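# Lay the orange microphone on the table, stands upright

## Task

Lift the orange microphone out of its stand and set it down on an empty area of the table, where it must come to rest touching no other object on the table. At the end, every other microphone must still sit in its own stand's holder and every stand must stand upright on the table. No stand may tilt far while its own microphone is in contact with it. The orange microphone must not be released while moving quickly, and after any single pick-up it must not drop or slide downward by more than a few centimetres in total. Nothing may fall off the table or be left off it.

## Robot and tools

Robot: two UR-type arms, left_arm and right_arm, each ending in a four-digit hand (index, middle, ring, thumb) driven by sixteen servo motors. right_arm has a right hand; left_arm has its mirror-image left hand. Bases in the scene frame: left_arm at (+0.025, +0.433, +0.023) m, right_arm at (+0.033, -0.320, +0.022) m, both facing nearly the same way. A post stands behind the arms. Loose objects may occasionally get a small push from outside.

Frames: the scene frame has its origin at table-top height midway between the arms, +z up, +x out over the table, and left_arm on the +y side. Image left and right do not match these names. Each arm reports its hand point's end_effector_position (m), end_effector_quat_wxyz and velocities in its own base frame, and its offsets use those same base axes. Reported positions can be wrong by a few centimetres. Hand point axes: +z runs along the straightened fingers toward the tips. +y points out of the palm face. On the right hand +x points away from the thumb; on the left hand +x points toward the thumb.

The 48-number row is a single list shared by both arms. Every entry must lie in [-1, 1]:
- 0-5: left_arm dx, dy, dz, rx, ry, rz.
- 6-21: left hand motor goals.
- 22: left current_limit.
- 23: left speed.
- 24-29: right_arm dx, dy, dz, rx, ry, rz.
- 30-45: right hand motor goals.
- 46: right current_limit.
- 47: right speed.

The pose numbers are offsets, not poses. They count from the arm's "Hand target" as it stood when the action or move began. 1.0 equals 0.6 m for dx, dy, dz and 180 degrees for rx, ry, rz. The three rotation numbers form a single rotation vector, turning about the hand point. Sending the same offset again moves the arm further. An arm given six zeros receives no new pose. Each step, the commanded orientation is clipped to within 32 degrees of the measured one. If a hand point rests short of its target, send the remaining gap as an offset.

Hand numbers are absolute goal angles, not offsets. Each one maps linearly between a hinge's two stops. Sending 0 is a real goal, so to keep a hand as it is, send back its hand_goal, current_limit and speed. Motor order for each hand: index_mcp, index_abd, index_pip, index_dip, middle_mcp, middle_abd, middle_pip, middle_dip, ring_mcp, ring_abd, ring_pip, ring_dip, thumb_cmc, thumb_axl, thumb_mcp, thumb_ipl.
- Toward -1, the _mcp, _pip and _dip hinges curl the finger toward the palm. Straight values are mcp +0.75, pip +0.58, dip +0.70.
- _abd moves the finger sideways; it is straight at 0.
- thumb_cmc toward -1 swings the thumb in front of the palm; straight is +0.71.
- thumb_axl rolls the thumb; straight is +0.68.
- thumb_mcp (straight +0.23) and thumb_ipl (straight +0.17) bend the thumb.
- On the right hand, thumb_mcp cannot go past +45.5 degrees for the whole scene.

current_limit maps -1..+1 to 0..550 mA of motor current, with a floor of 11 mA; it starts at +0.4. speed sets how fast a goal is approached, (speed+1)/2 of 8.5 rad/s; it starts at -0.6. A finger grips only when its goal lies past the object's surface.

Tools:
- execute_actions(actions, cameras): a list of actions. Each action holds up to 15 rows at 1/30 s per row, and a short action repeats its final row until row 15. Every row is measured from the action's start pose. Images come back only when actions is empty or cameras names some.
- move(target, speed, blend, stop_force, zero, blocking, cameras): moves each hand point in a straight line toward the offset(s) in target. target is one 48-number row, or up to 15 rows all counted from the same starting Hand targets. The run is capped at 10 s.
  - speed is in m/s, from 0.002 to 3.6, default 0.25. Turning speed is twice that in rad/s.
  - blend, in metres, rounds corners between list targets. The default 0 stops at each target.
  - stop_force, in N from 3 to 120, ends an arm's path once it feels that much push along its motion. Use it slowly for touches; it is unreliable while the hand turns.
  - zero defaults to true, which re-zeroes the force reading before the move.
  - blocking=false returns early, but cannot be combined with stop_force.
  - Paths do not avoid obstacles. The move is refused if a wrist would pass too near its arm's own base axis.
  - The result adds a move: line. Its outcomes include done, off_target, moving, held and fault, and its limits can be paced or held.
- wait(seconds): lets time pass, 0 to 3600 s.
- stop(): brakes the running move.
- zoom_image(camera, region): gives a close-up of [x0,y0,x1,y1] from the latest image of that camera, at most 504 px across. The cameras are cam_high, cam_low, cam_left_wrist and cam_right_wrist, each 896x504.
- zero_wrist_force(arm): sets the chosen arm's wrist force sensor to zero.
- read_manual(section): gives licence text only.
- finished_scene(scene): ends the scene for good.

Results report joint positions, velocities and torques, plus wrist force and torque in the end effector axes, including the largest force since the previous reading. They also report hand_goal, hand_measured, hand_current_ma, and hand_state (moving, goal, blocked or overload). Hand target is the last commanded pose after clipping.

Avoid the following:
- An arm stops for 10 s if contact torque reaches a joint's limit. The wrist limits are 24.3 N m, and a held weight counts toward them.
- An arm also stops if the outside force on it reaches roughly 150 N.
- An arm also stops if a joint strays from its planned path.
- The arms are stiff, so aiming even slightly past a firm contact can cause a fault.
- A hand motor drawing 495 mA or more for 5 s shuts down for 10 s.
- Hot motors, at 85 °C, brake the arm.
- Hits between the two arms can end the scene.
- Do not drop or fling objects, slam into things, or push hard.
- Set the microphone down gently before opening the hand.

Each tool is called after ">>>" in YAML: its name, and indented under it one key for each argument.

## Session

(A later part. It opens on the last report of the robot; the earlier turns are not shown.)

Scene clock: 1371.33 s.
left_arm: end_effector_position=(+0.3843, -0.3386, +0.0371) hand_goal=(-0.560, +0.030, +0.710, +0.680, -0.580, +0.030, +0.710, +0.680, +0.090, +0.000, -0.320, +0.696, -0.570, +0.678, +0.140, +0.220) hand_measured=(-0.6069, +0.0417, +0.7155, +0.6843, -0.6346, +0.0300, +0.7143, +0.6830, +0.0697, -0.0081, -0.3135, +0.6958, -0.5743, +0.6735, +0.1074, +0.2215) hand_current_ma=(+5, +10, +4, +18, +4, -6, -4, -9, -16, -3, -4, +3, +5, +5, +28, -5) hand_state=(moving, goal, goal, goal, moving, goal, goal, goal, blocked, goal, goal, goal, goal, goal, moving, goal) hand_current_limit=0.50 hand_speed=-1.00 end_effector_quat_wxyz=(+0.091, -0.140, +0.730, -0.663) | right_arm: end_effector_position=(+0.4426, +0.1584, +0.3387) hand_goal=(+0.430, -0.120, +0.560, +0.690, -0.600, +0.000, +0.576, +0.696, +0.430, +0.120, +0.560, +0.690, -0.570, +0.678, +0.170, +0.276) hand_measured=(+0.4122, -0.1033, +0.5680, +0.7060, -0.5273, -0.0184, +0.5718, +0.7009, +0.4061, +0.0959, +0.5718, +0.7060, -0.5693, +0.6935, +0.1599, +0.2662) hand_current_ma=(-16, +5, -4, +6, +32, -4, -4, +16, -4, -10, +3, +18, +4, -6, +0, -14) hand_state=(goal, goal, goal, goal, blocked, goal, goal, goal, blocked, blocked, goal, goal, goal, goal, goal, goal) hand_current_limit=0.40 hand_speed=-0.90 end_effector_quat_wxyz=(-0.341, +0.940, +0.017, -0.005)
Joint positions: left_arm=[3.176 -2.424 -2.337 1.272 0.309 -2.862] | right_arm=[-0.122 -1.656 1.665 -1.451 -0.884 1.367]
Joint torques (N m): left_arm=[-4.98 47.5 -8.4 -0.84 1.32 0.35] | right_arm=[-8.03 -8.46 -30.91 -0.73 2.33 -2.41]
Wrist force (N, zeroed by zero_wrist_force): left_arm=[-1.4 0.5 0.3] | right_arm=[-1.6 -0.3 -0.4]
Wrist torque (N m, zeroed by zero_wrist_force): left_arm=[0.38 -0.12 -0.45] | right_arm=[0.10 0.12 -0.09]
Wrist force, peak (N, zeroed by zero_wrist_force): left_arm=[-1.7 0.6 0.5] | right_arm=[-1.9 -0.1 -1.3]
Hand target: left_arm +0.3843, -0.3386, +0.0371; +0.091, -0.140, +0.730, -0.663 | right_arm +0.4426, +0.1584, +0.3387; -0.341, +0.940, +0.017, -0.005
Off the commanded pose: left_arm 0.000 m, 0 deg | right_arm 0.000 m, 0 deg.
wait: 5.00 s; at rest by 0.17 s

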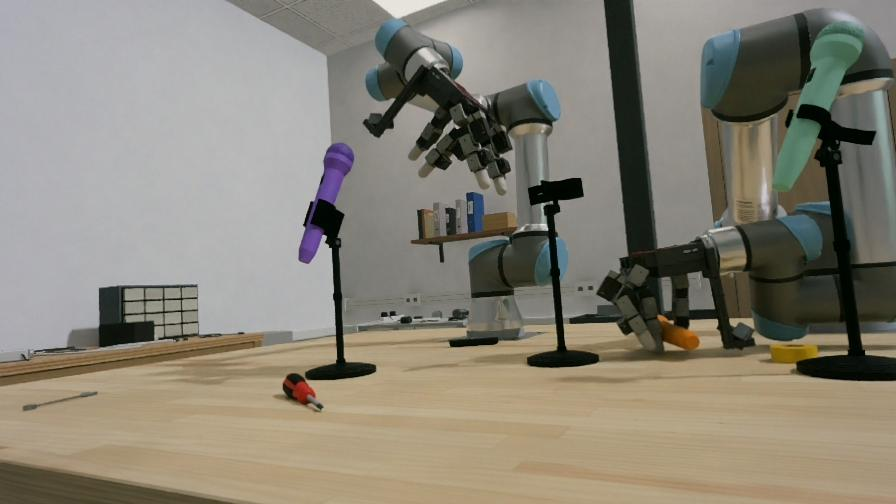

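>>> wait:
  seconds: 4
  cameras: ["cam_low"]

>>> zoom_image:
  camera: "cam_low"
  region: [580, 250, 780, 390]

Scene clock: 1376.77 s.
left_arm: end_effector_position=(+0.3843, -0.3386, +0.0371) hand_goal=(-0.560, +0.030, +0.710, +0.680, -0.580, +0.030, +0.710, +0.680, +0.090, +0.000, -0.320, +0.696, -0.570, +0.678, +0.140, +0.220) hand_measured=(-0.5646, +0.0270, +0.7143, +0.6843, -0.6153, +0.0300, +0.7040, +0.6716, +0.0697, -0.0081, -0.3148, +0.6971, -0.5768, +0.6735, +0.1351, +0.2215) hand_current_ma=(-2, +9, -7, +21, +17, +16, -5, +3, -16, -7, +13, -5, -10, +8, +1, -7) hand_state=(goal, goal, goal, goal, blocked, goal, goal, goal, blocked, goal, goal, goal, goal, goal, goal, goal) hand_current_limit=0.50 hand_speed=-1.00 end_effector_quat_wxyz=(+0.091, -0.140, +0.730, -0.663) | right_arm: end_effector_position=(+0.4426, +0.1584, +0.3387) hand_goal=(+0.430, -0.120, +0.560, +0.690, -0.600, +0.000, +0.576, +0.696, +0.430, +0.120, +0.560, +0.690, -0.570, +0.678, +0.170, +0.276) hand_measured=(+0.4134, -0.1019, +0.5680, +0.7060, -0.5285, -0.0184, +0.5705, +0.6996, +0.4061, +0.0959, +0.5718, +0.7060, -0.5693, +0.6935, +0.1599, +0.2662) hand_current_ma=(-21, +17, -11, +1, +27, -2, -5, +15, -25, -15, -3, +8, +0, +9, -8, -4) hand_state=(goal, goal, goal, goal, blocked, goal, goal, goal, blocked, blocked, goal, goal, goal, goal, goal, goal) hand_current_limit=0.40 hand_speed=-0.90 end_effector_quat_wxyz=(-0.341, +0.940, +0.017, -0.005)
Joint positions: left_arm=[3.176 -2.424 -2.337 1.272 0.309 -2.862] | right_arm=[-0.122 -1.656 1.665 -1.451 -0.884 1.367]
Joint torques (N m): left_arm=[-5.72 47.34 -7.39 -0.78 0.94 0.23] | right_arm=[-8.53 -8.61 -31.46 -0.73 2.4 -2.38]
Wrist force (N, zeroed by zero_wrist_force): left_arm=[-1.7 -0.8 0.0] | right_arm=[-1.3 -0.1 -0.7]
Wrist torque (N m, zeroed by zero_wrist_force): left_arm=[0.23 -0.09 -0.46] | right_arm=[0.16 0.08 -0.06]
Wrist force, peak (N, zeroed by zero_wrist_force): left_arm=[-1.5 -1.9 0.1] | right_arm=[-1.9 -0.2 -0.9]
Hand target: left_arm +0.3843, -0.3386, +0.0371; +0.091, -0.140, +0.730, -0.663 | right_arm +0.4426, +0.1584, +0.3387; -0.341, +0.940, +0.017, -0.005
Off the commanded pose: left_arm 0.000 m, 0 deg | right_arm 0.000 m, 0 deg.
wait: 4.00 s; at rest from the start

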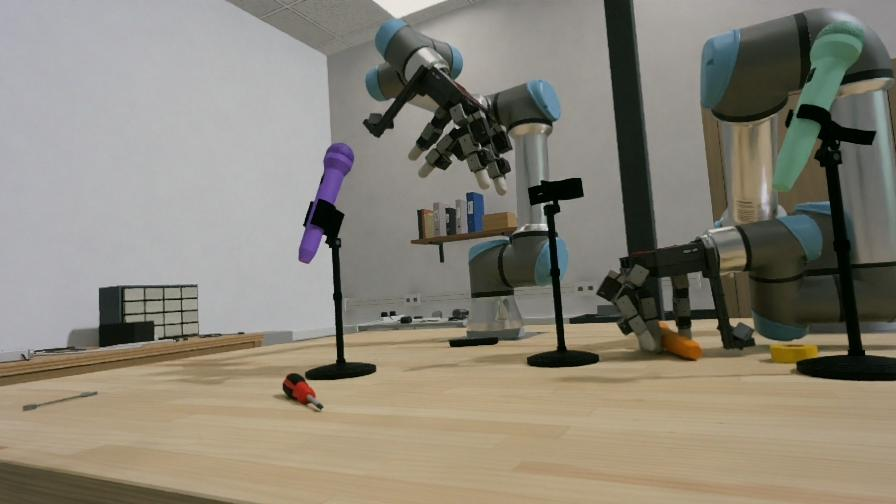

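Scaled by 2.520.

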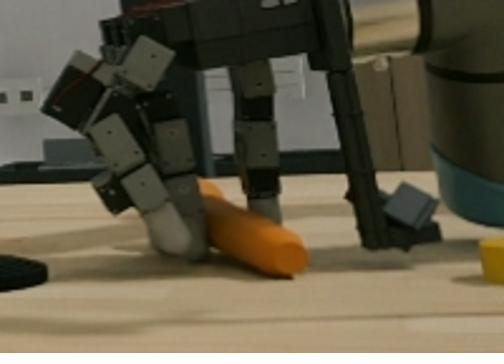

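>>> move:
  target:
    - [0,0,0.004,0,0,0, -0.46,0.03,0.64,0.69,-0.48,0.03,0.64,0.69,0.09,0,-0.32,0.696,-0.57,0.678,0.24,0.24,0.5,-0.97, 0,0,0,0,0,0, 0.43,-0.12,0.56,0.69,-0.60,0,0.576,0.696,0.43,0.12,0.56,0.69,-0.571,0.678,0.169,0.276,0.4,-0.9]
  speed: 0.005
  cameras: ["cam_low","cam_high","cam_left_wrist"]

>>> zoom_image:
  camera: "cam_low"
  region: [580, 250, 780, 390]

Scene clock: 1384.07 s.
left_arm: end_effector_position=(+0.3843, -0.3386, +0.0395) hand_goal=(-0.460, +0.030, +0.640, +0.690, -0.480, +0.030, +0.640, +0.690, +0.090, +0.000, -0.320, +0.696, -0.570, +0.678, +0.240, +0.240) hand_measured=(-0.4682, +0.0270, +0.6360, +0.6830, -0.4959, +0.0300, +0.6334, +0.6869, +0.0697, -0.0081, -0.3148, +0.6971, -0.5743, +0.6746, +0.2341, +0.2358) hand_current_ma=(+1, +11, -3, +15, +8, -24, -2, -4, -12, -5, -6, -7, -14, +6, +9, -11) hand_state=(goal, goal, goal, goal, goal, goal, goal, goal, blocked, goal, goal, goal, goal, goal, goal, goal) hand_current_limit=0.50 hand_speed=-0.97 end_effector_quat_wxyz=(+0.091, -0.140, +0.730, -0.663) | right_arm: end_effector_position=(+0.4426, +0.1584, +0.3387) hand_goal=(+0.430, -0.120, +0.560, +0.690, -0.600, +0.000, +0.576, +0.696, +0.430, +0.120, +0.560, +0.690, -0.570, +0.678, +0.170, +0.276) hand_measured=(+0.4134, -0.1019, +0.5680, +0.7060, -0.5285, -0.0198, +0.5718, +0.6996, +0.4049, +0.0974, +0.5705, +0.7060, -0.5680, +0.6946, +0.1599, +0.2662) hand_current_ma=(-16, +25, -14, +2, +35, -1, -15, -8, -25, -5, +5, +7, +3, +5, +6, -6) hand_state=(goal, goal, goal, goal, blocked, goal, goal, goal, blocked, blocked, goal, goal, goal, goal, goal, goal) hand_current_limit=0.40 hand_speed=-0.90 end_effector_quat_wxyz=(-0.341, +0.940, +0.017, -0.005)
Joint positions: left_arm=[3.176 -2.416 -2.339 1.266 0.309 -2.862] | right_arm=[-0.122 -1.656 1.665 -1.451 -0.884 1.367]
Joint torques (N m): left_arm=[-3.84 48.68 -8.53 -0.69 0.47 -1.28] | right_arm=[-7.57 -9.44 -30.31 -0.71 2.25 -2.31]
Wrist force (N, zeroed by zero_wrist_force): left_arm=[-1.3 -0.6 -0.2] | right_arm=[-1.5 -0.3 -0.9]
Wrist torque (N m, zeroed by zero_wrist_force): left_arm=[0.31 -0.15 -0.44] | right_arm=[0.15 0.13 -0.09]
Wrist force, peak (N, zeroed by zero_wrist_force): left_arm=[-1.8 -1.7 0.3] | right_arm=[-1.7 -0.6 -1.0]
Hand target: left_arm +0.3843, -0.3386, +0.0395; +0.091, -0.140, +0.730, -0.663 | right_arm +0.4426, +0.1584, +0.3387; -0.341, +0.940, +0.017, -0.005
Off the commanded pose: left_arm 0.000 m, 0 deg | right_arm 0.000 m, 0 deg.
move: done
Images, in order (width x height): cam_high 896x504, cam_low 896x504, cam_left_wrist 896x504.

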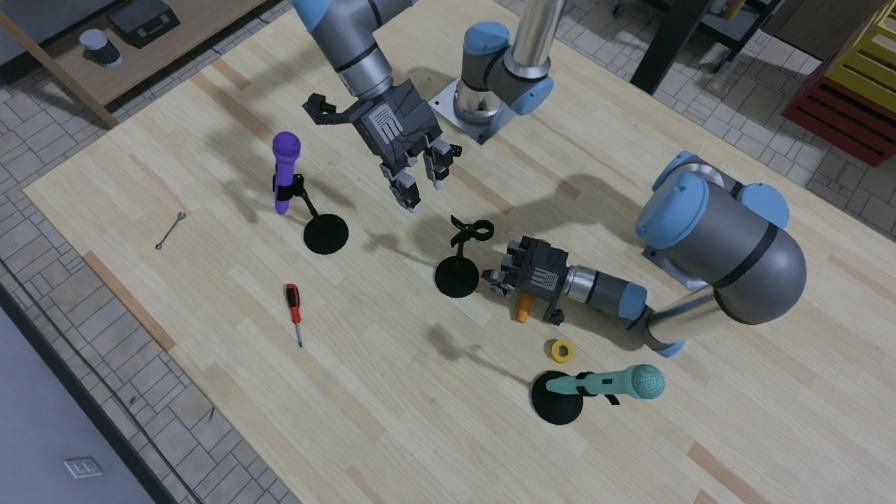

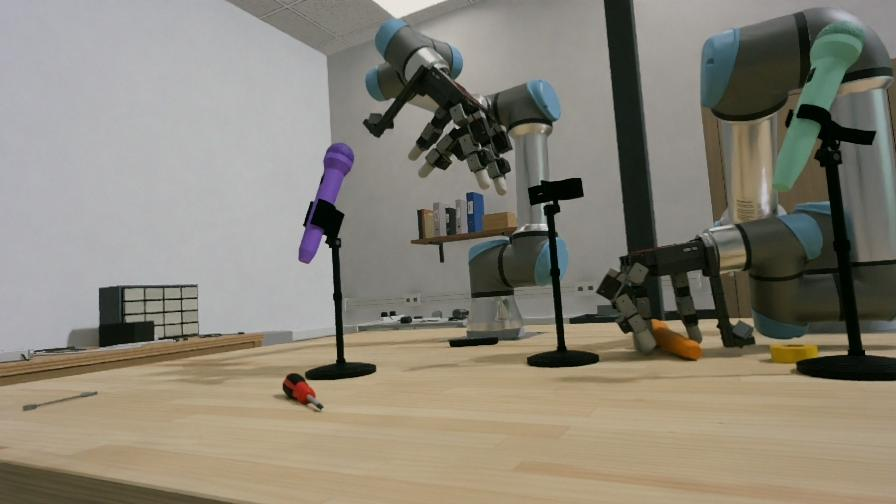

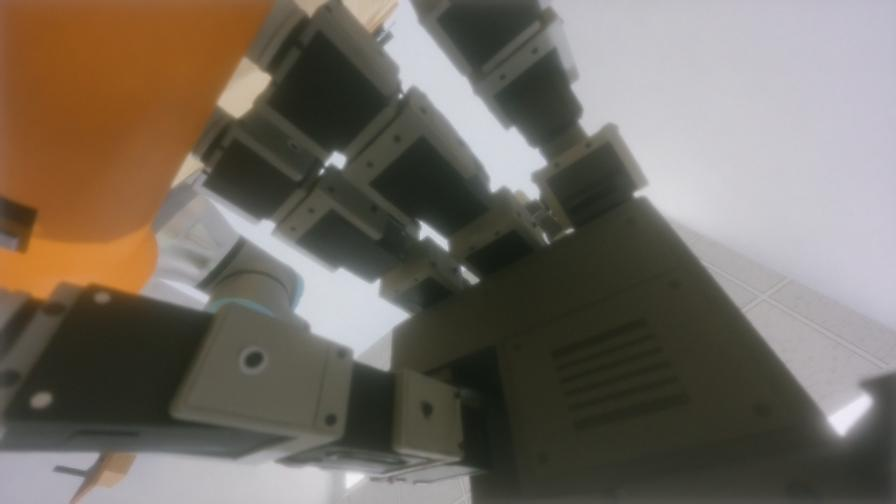

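Scaled by 2.520.

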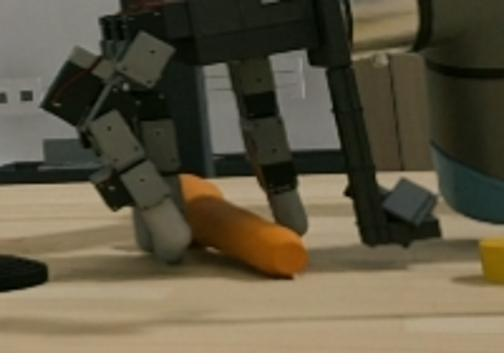

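>>> move:
  target:
    - [0,0,0.04,0,0,0, -0.44,0.03,0.62,0.69,-0.46,0.03,0.62,0.69,0.09,0,-0.32,0.696,-0.57,0.678,0.26,0.24,0.5,-0.97, 0,0,0,0,0,0, 0.43,-0.12,0.56,0.69,-0.60,0,0.576,0.696,0.43,0.12,0.56,0.69,-0.571,0.678,0.169,0.276,0.4,-0.9]
  speed: 0.02
  cameras: ["cam_low","cam_high"]

>>> zoom_image:
  camera: "cam_low"
  region: [580, 230, 780, 390]

Scene clock: 1390.40 s.
left_arm: end_effector_position=(+0.3843, -0.3386, +0.0635) hand_goal=(-0.440, +0.030, +0.620, +0.690, -0.460, +0.030, +0.620, +0.690, +0.090, +0.000, -0.320, +0.696, -0.570, +0.678, +0.260, +0.240) hand_measured=(-0.4477, +0.0270, +0.6232, +0.6843, -0.4670, +0.0300, +0.6142, +0.6856, +0.0685, -0.0066, -0.3148, +0.6971, -0.5755, +0.6735, +0.2529, +0.2358) hand_current_ma=(-4, +10, +2, +19, +4, -4, -12, +14, -5, -8, -2, +2, -7, +2, +14, -12) hand_state=(goal, goal, goal, goal, goal, goal, goal, goal, blocked, goal, goal, goal, goal, goal, goal, goal) hand_current_limit=0.50 hand_speed=-0.97 end_effector_quat_wxyz=(+0.091, -0.140, +0.730, -0.663) | right_arm: end_effector_position=(+0.4426, +0.1584, +0.3387) hand_goal=(+0.430, -0.120, +0.560, +0.690, -0.600, +0.000, +0.576, +0.696, +0.430, +0.120, +0.560, +0.690, -0.570, +0.678, +0.170, +0.276) hand_measured=(+0.4122, -0.1019, +0.5680, +0.7060, -0.5297, -0.0184, +0.5718, +0.7009, +0.4061, +0.0974, +0.5718, +0.7060, -0.5680, +0.6935, +0.1609, +0.2662) hand_current_ma=(+9, -7, -6, -4, +27, -11, +3, +7, -13, -10, -1, +15, -7, -3, -5, -10) hand_state=(goal, goal, goal, goal, blocked, goal, goal, goal, blocked, blocked, goal, goal, goal, goal, goal, goal) hand_current_limit=0.40 hand_speed=-0.90 end_effector_quat_wxyz=(-0.341, +0.940, +0.017, -0.005)
Joint positions: left_arm=[3.176 -2.337 -2.358 1.207 0.309 -2.863] | right_arm=[-0.122 -1.656 1.665 -1.451 -0.884 1.367]
Joint torques (N m): left_arm=[2.25 46.97 -7.7 -0.79 -1.25 1.89] | right_arm=[-7.38 -8.42 -30.4 -0.71 2.32 -2.24]
Wrist force (N, zeroed by zero_wrist_force): left_arm=[-1.4 0.0 0.4] | right_arm=[-1.6 -0.3 -0.8]
Wrist torque (N m, zeroed by zero_wrist_force): left_arm=[0.34 -0.13 -0.49] | right_arm=[0.13 0.14 -0.10]
Wrist force, peak (N, zeroed by zero_wrist_force): left_arm=[-1.8 -0.9 0.3] | right_arm=[-1.9 -0.5 -0.8]
Hand target: left_arm +0.3843, -0.3386, +0.0635; +0.091, -0.140, +0.730, -0.663 | right_arm +0.4426, +0.1584, +0.3387; -0.341, +0.940, +0.017, -0.005
Off the commanded pose: left_arm 0.000 m, 0 deg | right_arm 0.000 m, 0 deg.
move: done
Images, in order (width x height): cam_high 896x504, cam_low 896x504.

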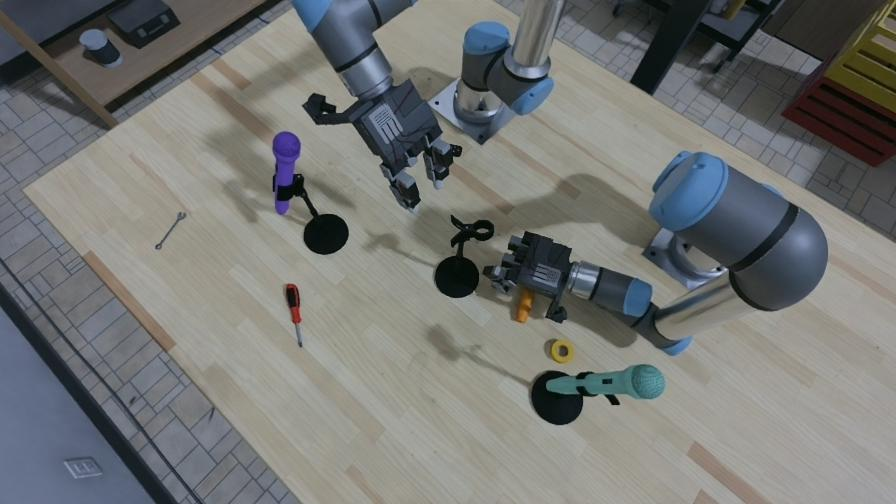

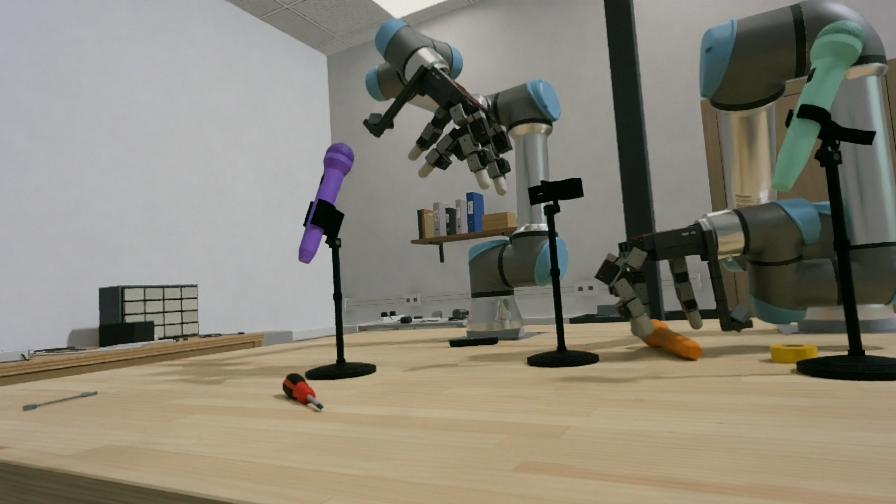

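Scaled by 2.520.

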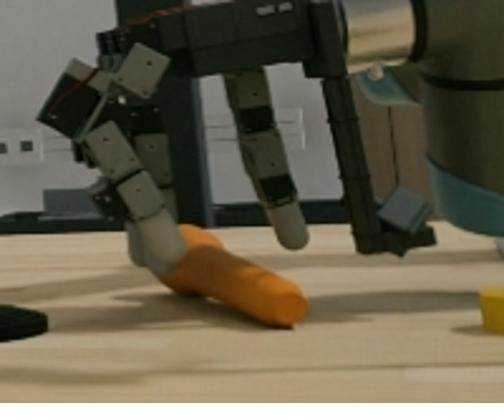

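>>> move:
  target: [0,0,0.12,0,0,0,-0.44,0.03,0.62,0.69,-0.46,0.03,0.62,0.69,0.09,0,-0.32,0.696,-0.57,0.678,0.26,0.24,0.5,-0.97,0,0,0,0,0,0,0.43,-0.12,0.56,0.69,-0.60,0,0.576,0.696,0.43,0.12,0.56,0.69,-0.571,0.678,0.169,0.276,0.4,-0.9]
  speed: 0.025
  cameras: ["cam_high","cam_low"]

Scene clock: 1402.13 s.
left_arm: end_effector_position=(+0.3843, -0.3386, +0.1355) hand_goal=(-0.440, +0.030, +0.620, +0.690, -0.460, +0.030, +0.620, +0.690, +0.090, +0.000, -0.320, +0.696, -0.570, +0.678, +0.260, +0.240) hand_measured=(-0.4489, +0.0270, +0.6232, +0.6856, -0.4670, +0.0314, +0.6155, +0.6856, +0.0685, -0.0081, -0.3135, +0.6958, -0.5743, +0.6735, +0.2529, +0.2358) hand_current_ma=(-8, +17, +22, +14, +9, +2, -13, -1, -14, -7, +16, +1, -5, +3, +5, -17) hand_state=(goal, goal, goal, goal, goal, goal, goal, goal, blocked, goal, goal, goal, goal, goal, goal, goal) hand_current_limit=0.50 hand_speed=-0.97 end_effector_quat_wxyz=(+0.091, -0.140, +0.730, -0.663) | right_arm: end_effector_position=(+0.4426, +0.1584, +0.3387) hand_goal=(+0.430, -0.120, +0.560, +0.690, -0.600, +0.000, +0.576, +0.696, +0.430, +0.120, +0.560, +0.690, -0.570, +0.678, +0.170, +0.276) hand_measured=(+0.4134, -0.1019, +0.5680, +0.7047, -0.5297, -0.0184, +0.5718, +0.6996, +0.4061, +0.0974, +0.5718, +0.7047, -0.5693, +0.6935, +0.1599, +0.2672) hand_current_ma=(-11, +15, +5, -7, +28, +0, -9, +4, -14, -12, +4, +14, +5, -10, -8, -16) hand_state=(goal, goal, goal, goal, blocked, goal, goal, goal, blocked, blocked, goal, goal, goal, goal, goal, goal) hand_current_limit=0.40 hand_speed=-0.90 end_effector_quat_wxyz=(-0.341, +0.940, +0.017, -0.005)
Joint positions: left_arm=[3.176 -2.094 -2.389 0.995 0.309 -2.862] | right_arm=[-0.122 -1.656 1.665 -1.451 -0.884 1.367]
Joint torques (N m): left_arm=[5.23 42.68 -3.73 -0.58 -1.92 1.89] | right_arm=[-7.12 -9.03 -30.9 -0.79 2.35 -2.21]
Wrist force (N, zeroed by zero_wrist_force): left_arm=[-1.4 -0.3 0.5] | right_arm=[-1.6 -0.1 -0.9]
Wrist torque (N m, zeroed by zero_wrist_force): left_arm=[0.30 -0.11 -0.58] | right_arm=[0.16 0.12 -0.09]
Wrist force, peak (N, zeroed by zero_wrist_force): left_arm=[-1.8 -0.4 0.7] | right_arm=[-1.9 -0.2 -1.1]
Hand target: left_arm +0.3843, -0.3386, +0.1355; +0.091, -0.140, +0.730, -0.663 | right_arm +0.4426, +0.1584, +0.3387; -0.341, +0.940, +0.017, -0.005
Off the commanded pose: left_arm 0.000 m, 0 deg | right_arm 0.000 m, 0 deg.
move: done

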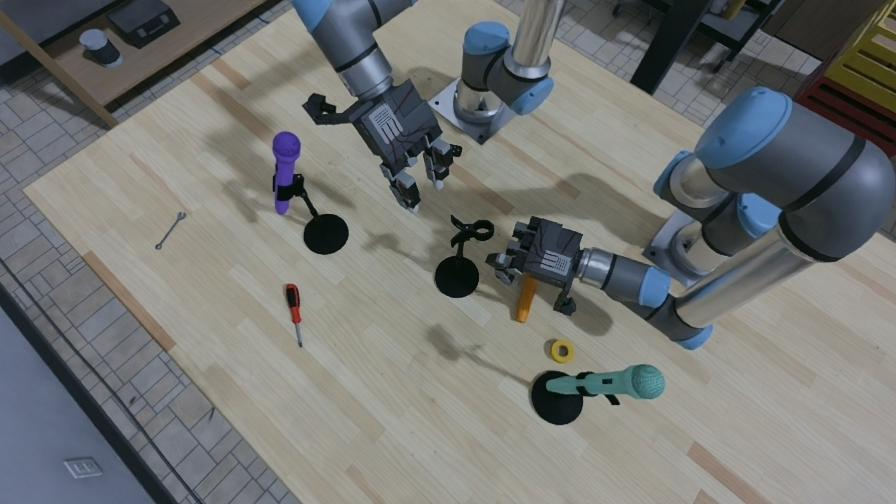

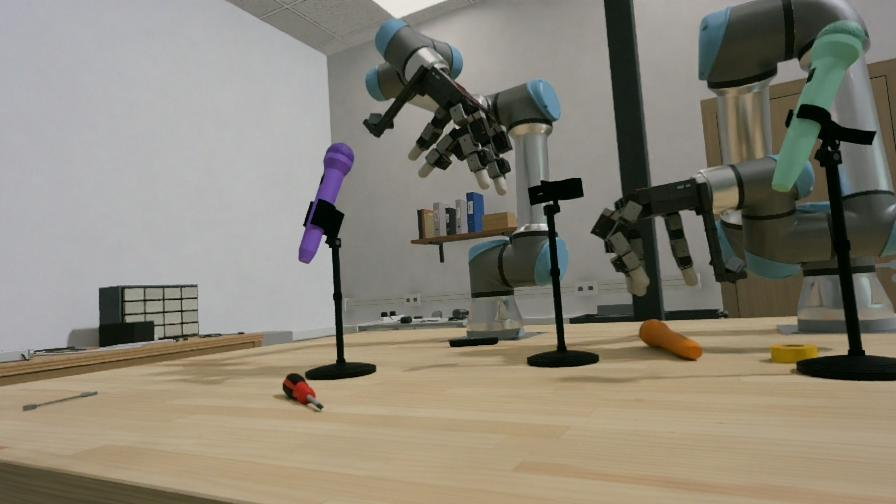

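>>> move:
  target: [0,0.05,0.2,0,0,0,-0.44,0.03,0.62,0.69,-0.46,0.03,0.62,0.69,0.09,0,-0.32,0.696,-0.57,0.678,0.26,0.24,0.5,-0.97,0,0,0,0,0,0,0.43,-0.12,0.56,0.69,-0.60,0,0.576,0.696,0.43,0.12,0.56,0.69,-0.571,0.678,0.169,0.276,0.4,-0.9]
  speed: 0.08
  cameras: ["cam_high","cam_low"]

>>> zoom_image:
  camera: "cam_high"
  region: [400, 200, 680, 440]

>>> zoom_image:
  camera: "cam_low"
  region: [480, 250, 896, 420]

Scene clock: 1407.50 s.
left_arm: end_effector_position=(+0.3843, -0.3086, +0.2556) hand_goal=(-0.440, +0.030, +0.620, +0.690, -0.460, +0.030, +0.620, +0.690, +0.090, +0.000, -0.320, +0.696, -0.570, +0.678, +0.260, +0.240) hand_measured=(-0.4489, +0.0270, +0.6232, +0.6843, -0.4670, +0.0300, +0.6155, +0.6843, +0.0697, -0.0081, -0.3148, +0.6971, -0.5755, +0.6735, +0.2529, +0.2358) hand_current_ma=(-7, +12, -3, +15, +8, -1, -17, -1, -21, -9, +9, +4, -5, -3, +17, -7) hand_state=(goal, goal, goal, goal, goal, goal, goal, goal, blocked, goal, goal, goal, goal, goal, goal, goal) hand_current_limit=0.50 hand_speed=-0.97 end_effector_quat_wxyz=(+0.091, -0.140, +0.729, -0.663) | right_arm: end_effector_position=(+0.4426, +0.1584, +0.3387) hand_goal=(+0.430, -0.120, +0.560, +0.690, -0.600, +0.000, +0.576, +0.696, +0.430, +0.120, +0.560, +0.690, -0.570, +0.678, +0.170, +0.276) hand_measured=(+0.4134, -0.1019, +0.5680, +0.7060, -0.5297, -0.0184, +0.5718, +0.6996, +0.4061, +0.0974, +0.5718, +0.7047, -0.5680, +0.6925, +0.1609, +0.2662) hand_current_ma=(+4, +24, +9, -17, +37, +2, -1, -1, -34, +16, -7, +3, -5, -4, +12, -4) hand_state=(goal, goal, goal, goal, blocked, goal, goal, goal, blocked, blocked, goal, goal, goal, goal, goal, goal) hand_current_limit=0.40 hand_speed=-0.90 end_effector_quat_wxyz=(-0.341, +0.940, +0.017, -0.005)
Joint positions: left_arm=[3.266 -1.668 -2.391 0.439 0.226 -2.726] | right_arm=[-0.122 -1.656 1.665 -1.451 -0.884 1.367]
Joint torques (N m): left_arm=[7.24 32.16 7.47 -0.74 -2.34 1.74] | right_arm=[-7.41 -8.56 -30.4 -0.75 2.27 -2.31]
Wrist force (N, zeroed by zero_wrist_force): left_arm=[-1.1 -0.4 1.1] | right_arm=[-1.5 -0.4 -0.8]
Wrist torque (N m, zeroed by zero_wrist_force): left_arm=[0.23 -0.13 -0.56] | right_arm=[0.12 0.11 -0.09]
Wrist force, peak (N, zeroed by zero_wrist_force): left_arm=[-1.7 -0.1 0.6] | right_arm=[-1.7 -0.7 -1.1]
Hand target: left_arm +0.3843, -0.3086, +0.2555; +0.091, -0.140, +0.730, -0.663 | right_arm +0.4426, +0.1584, +0.3387; -0.341, +0.940, +0.017, -0.005
Off the commanded pose: left_arm 0.000 m, 0 deg | right_arm 0.000 m, 0 deg.
move: done

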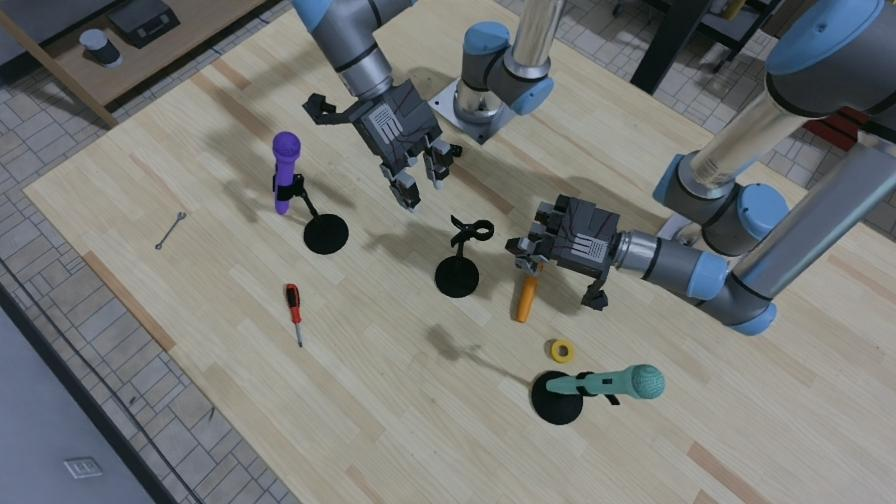

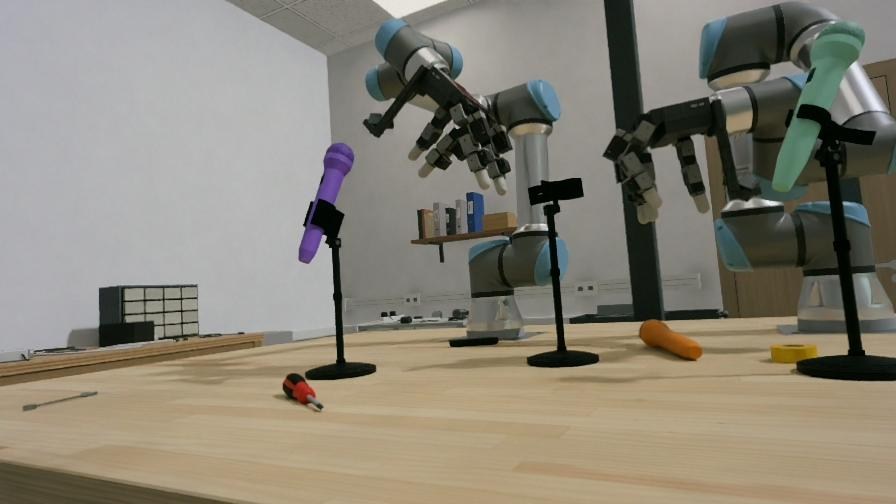

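Scaled by 1.800.

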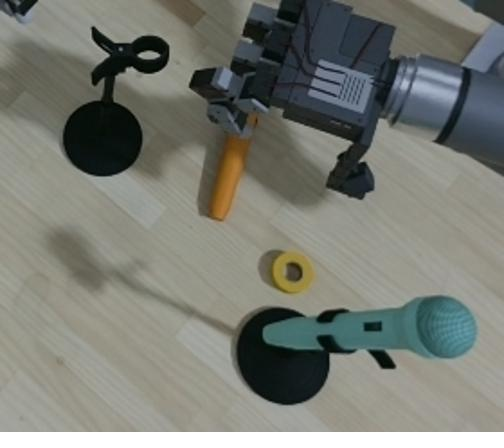

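Scaled by 1.212.

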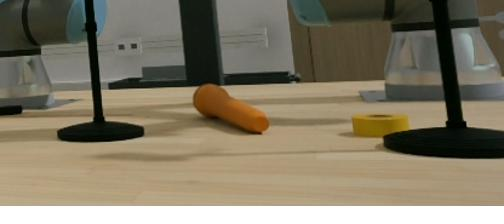

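>>> finished_scene:

The scene is finished: the task was done.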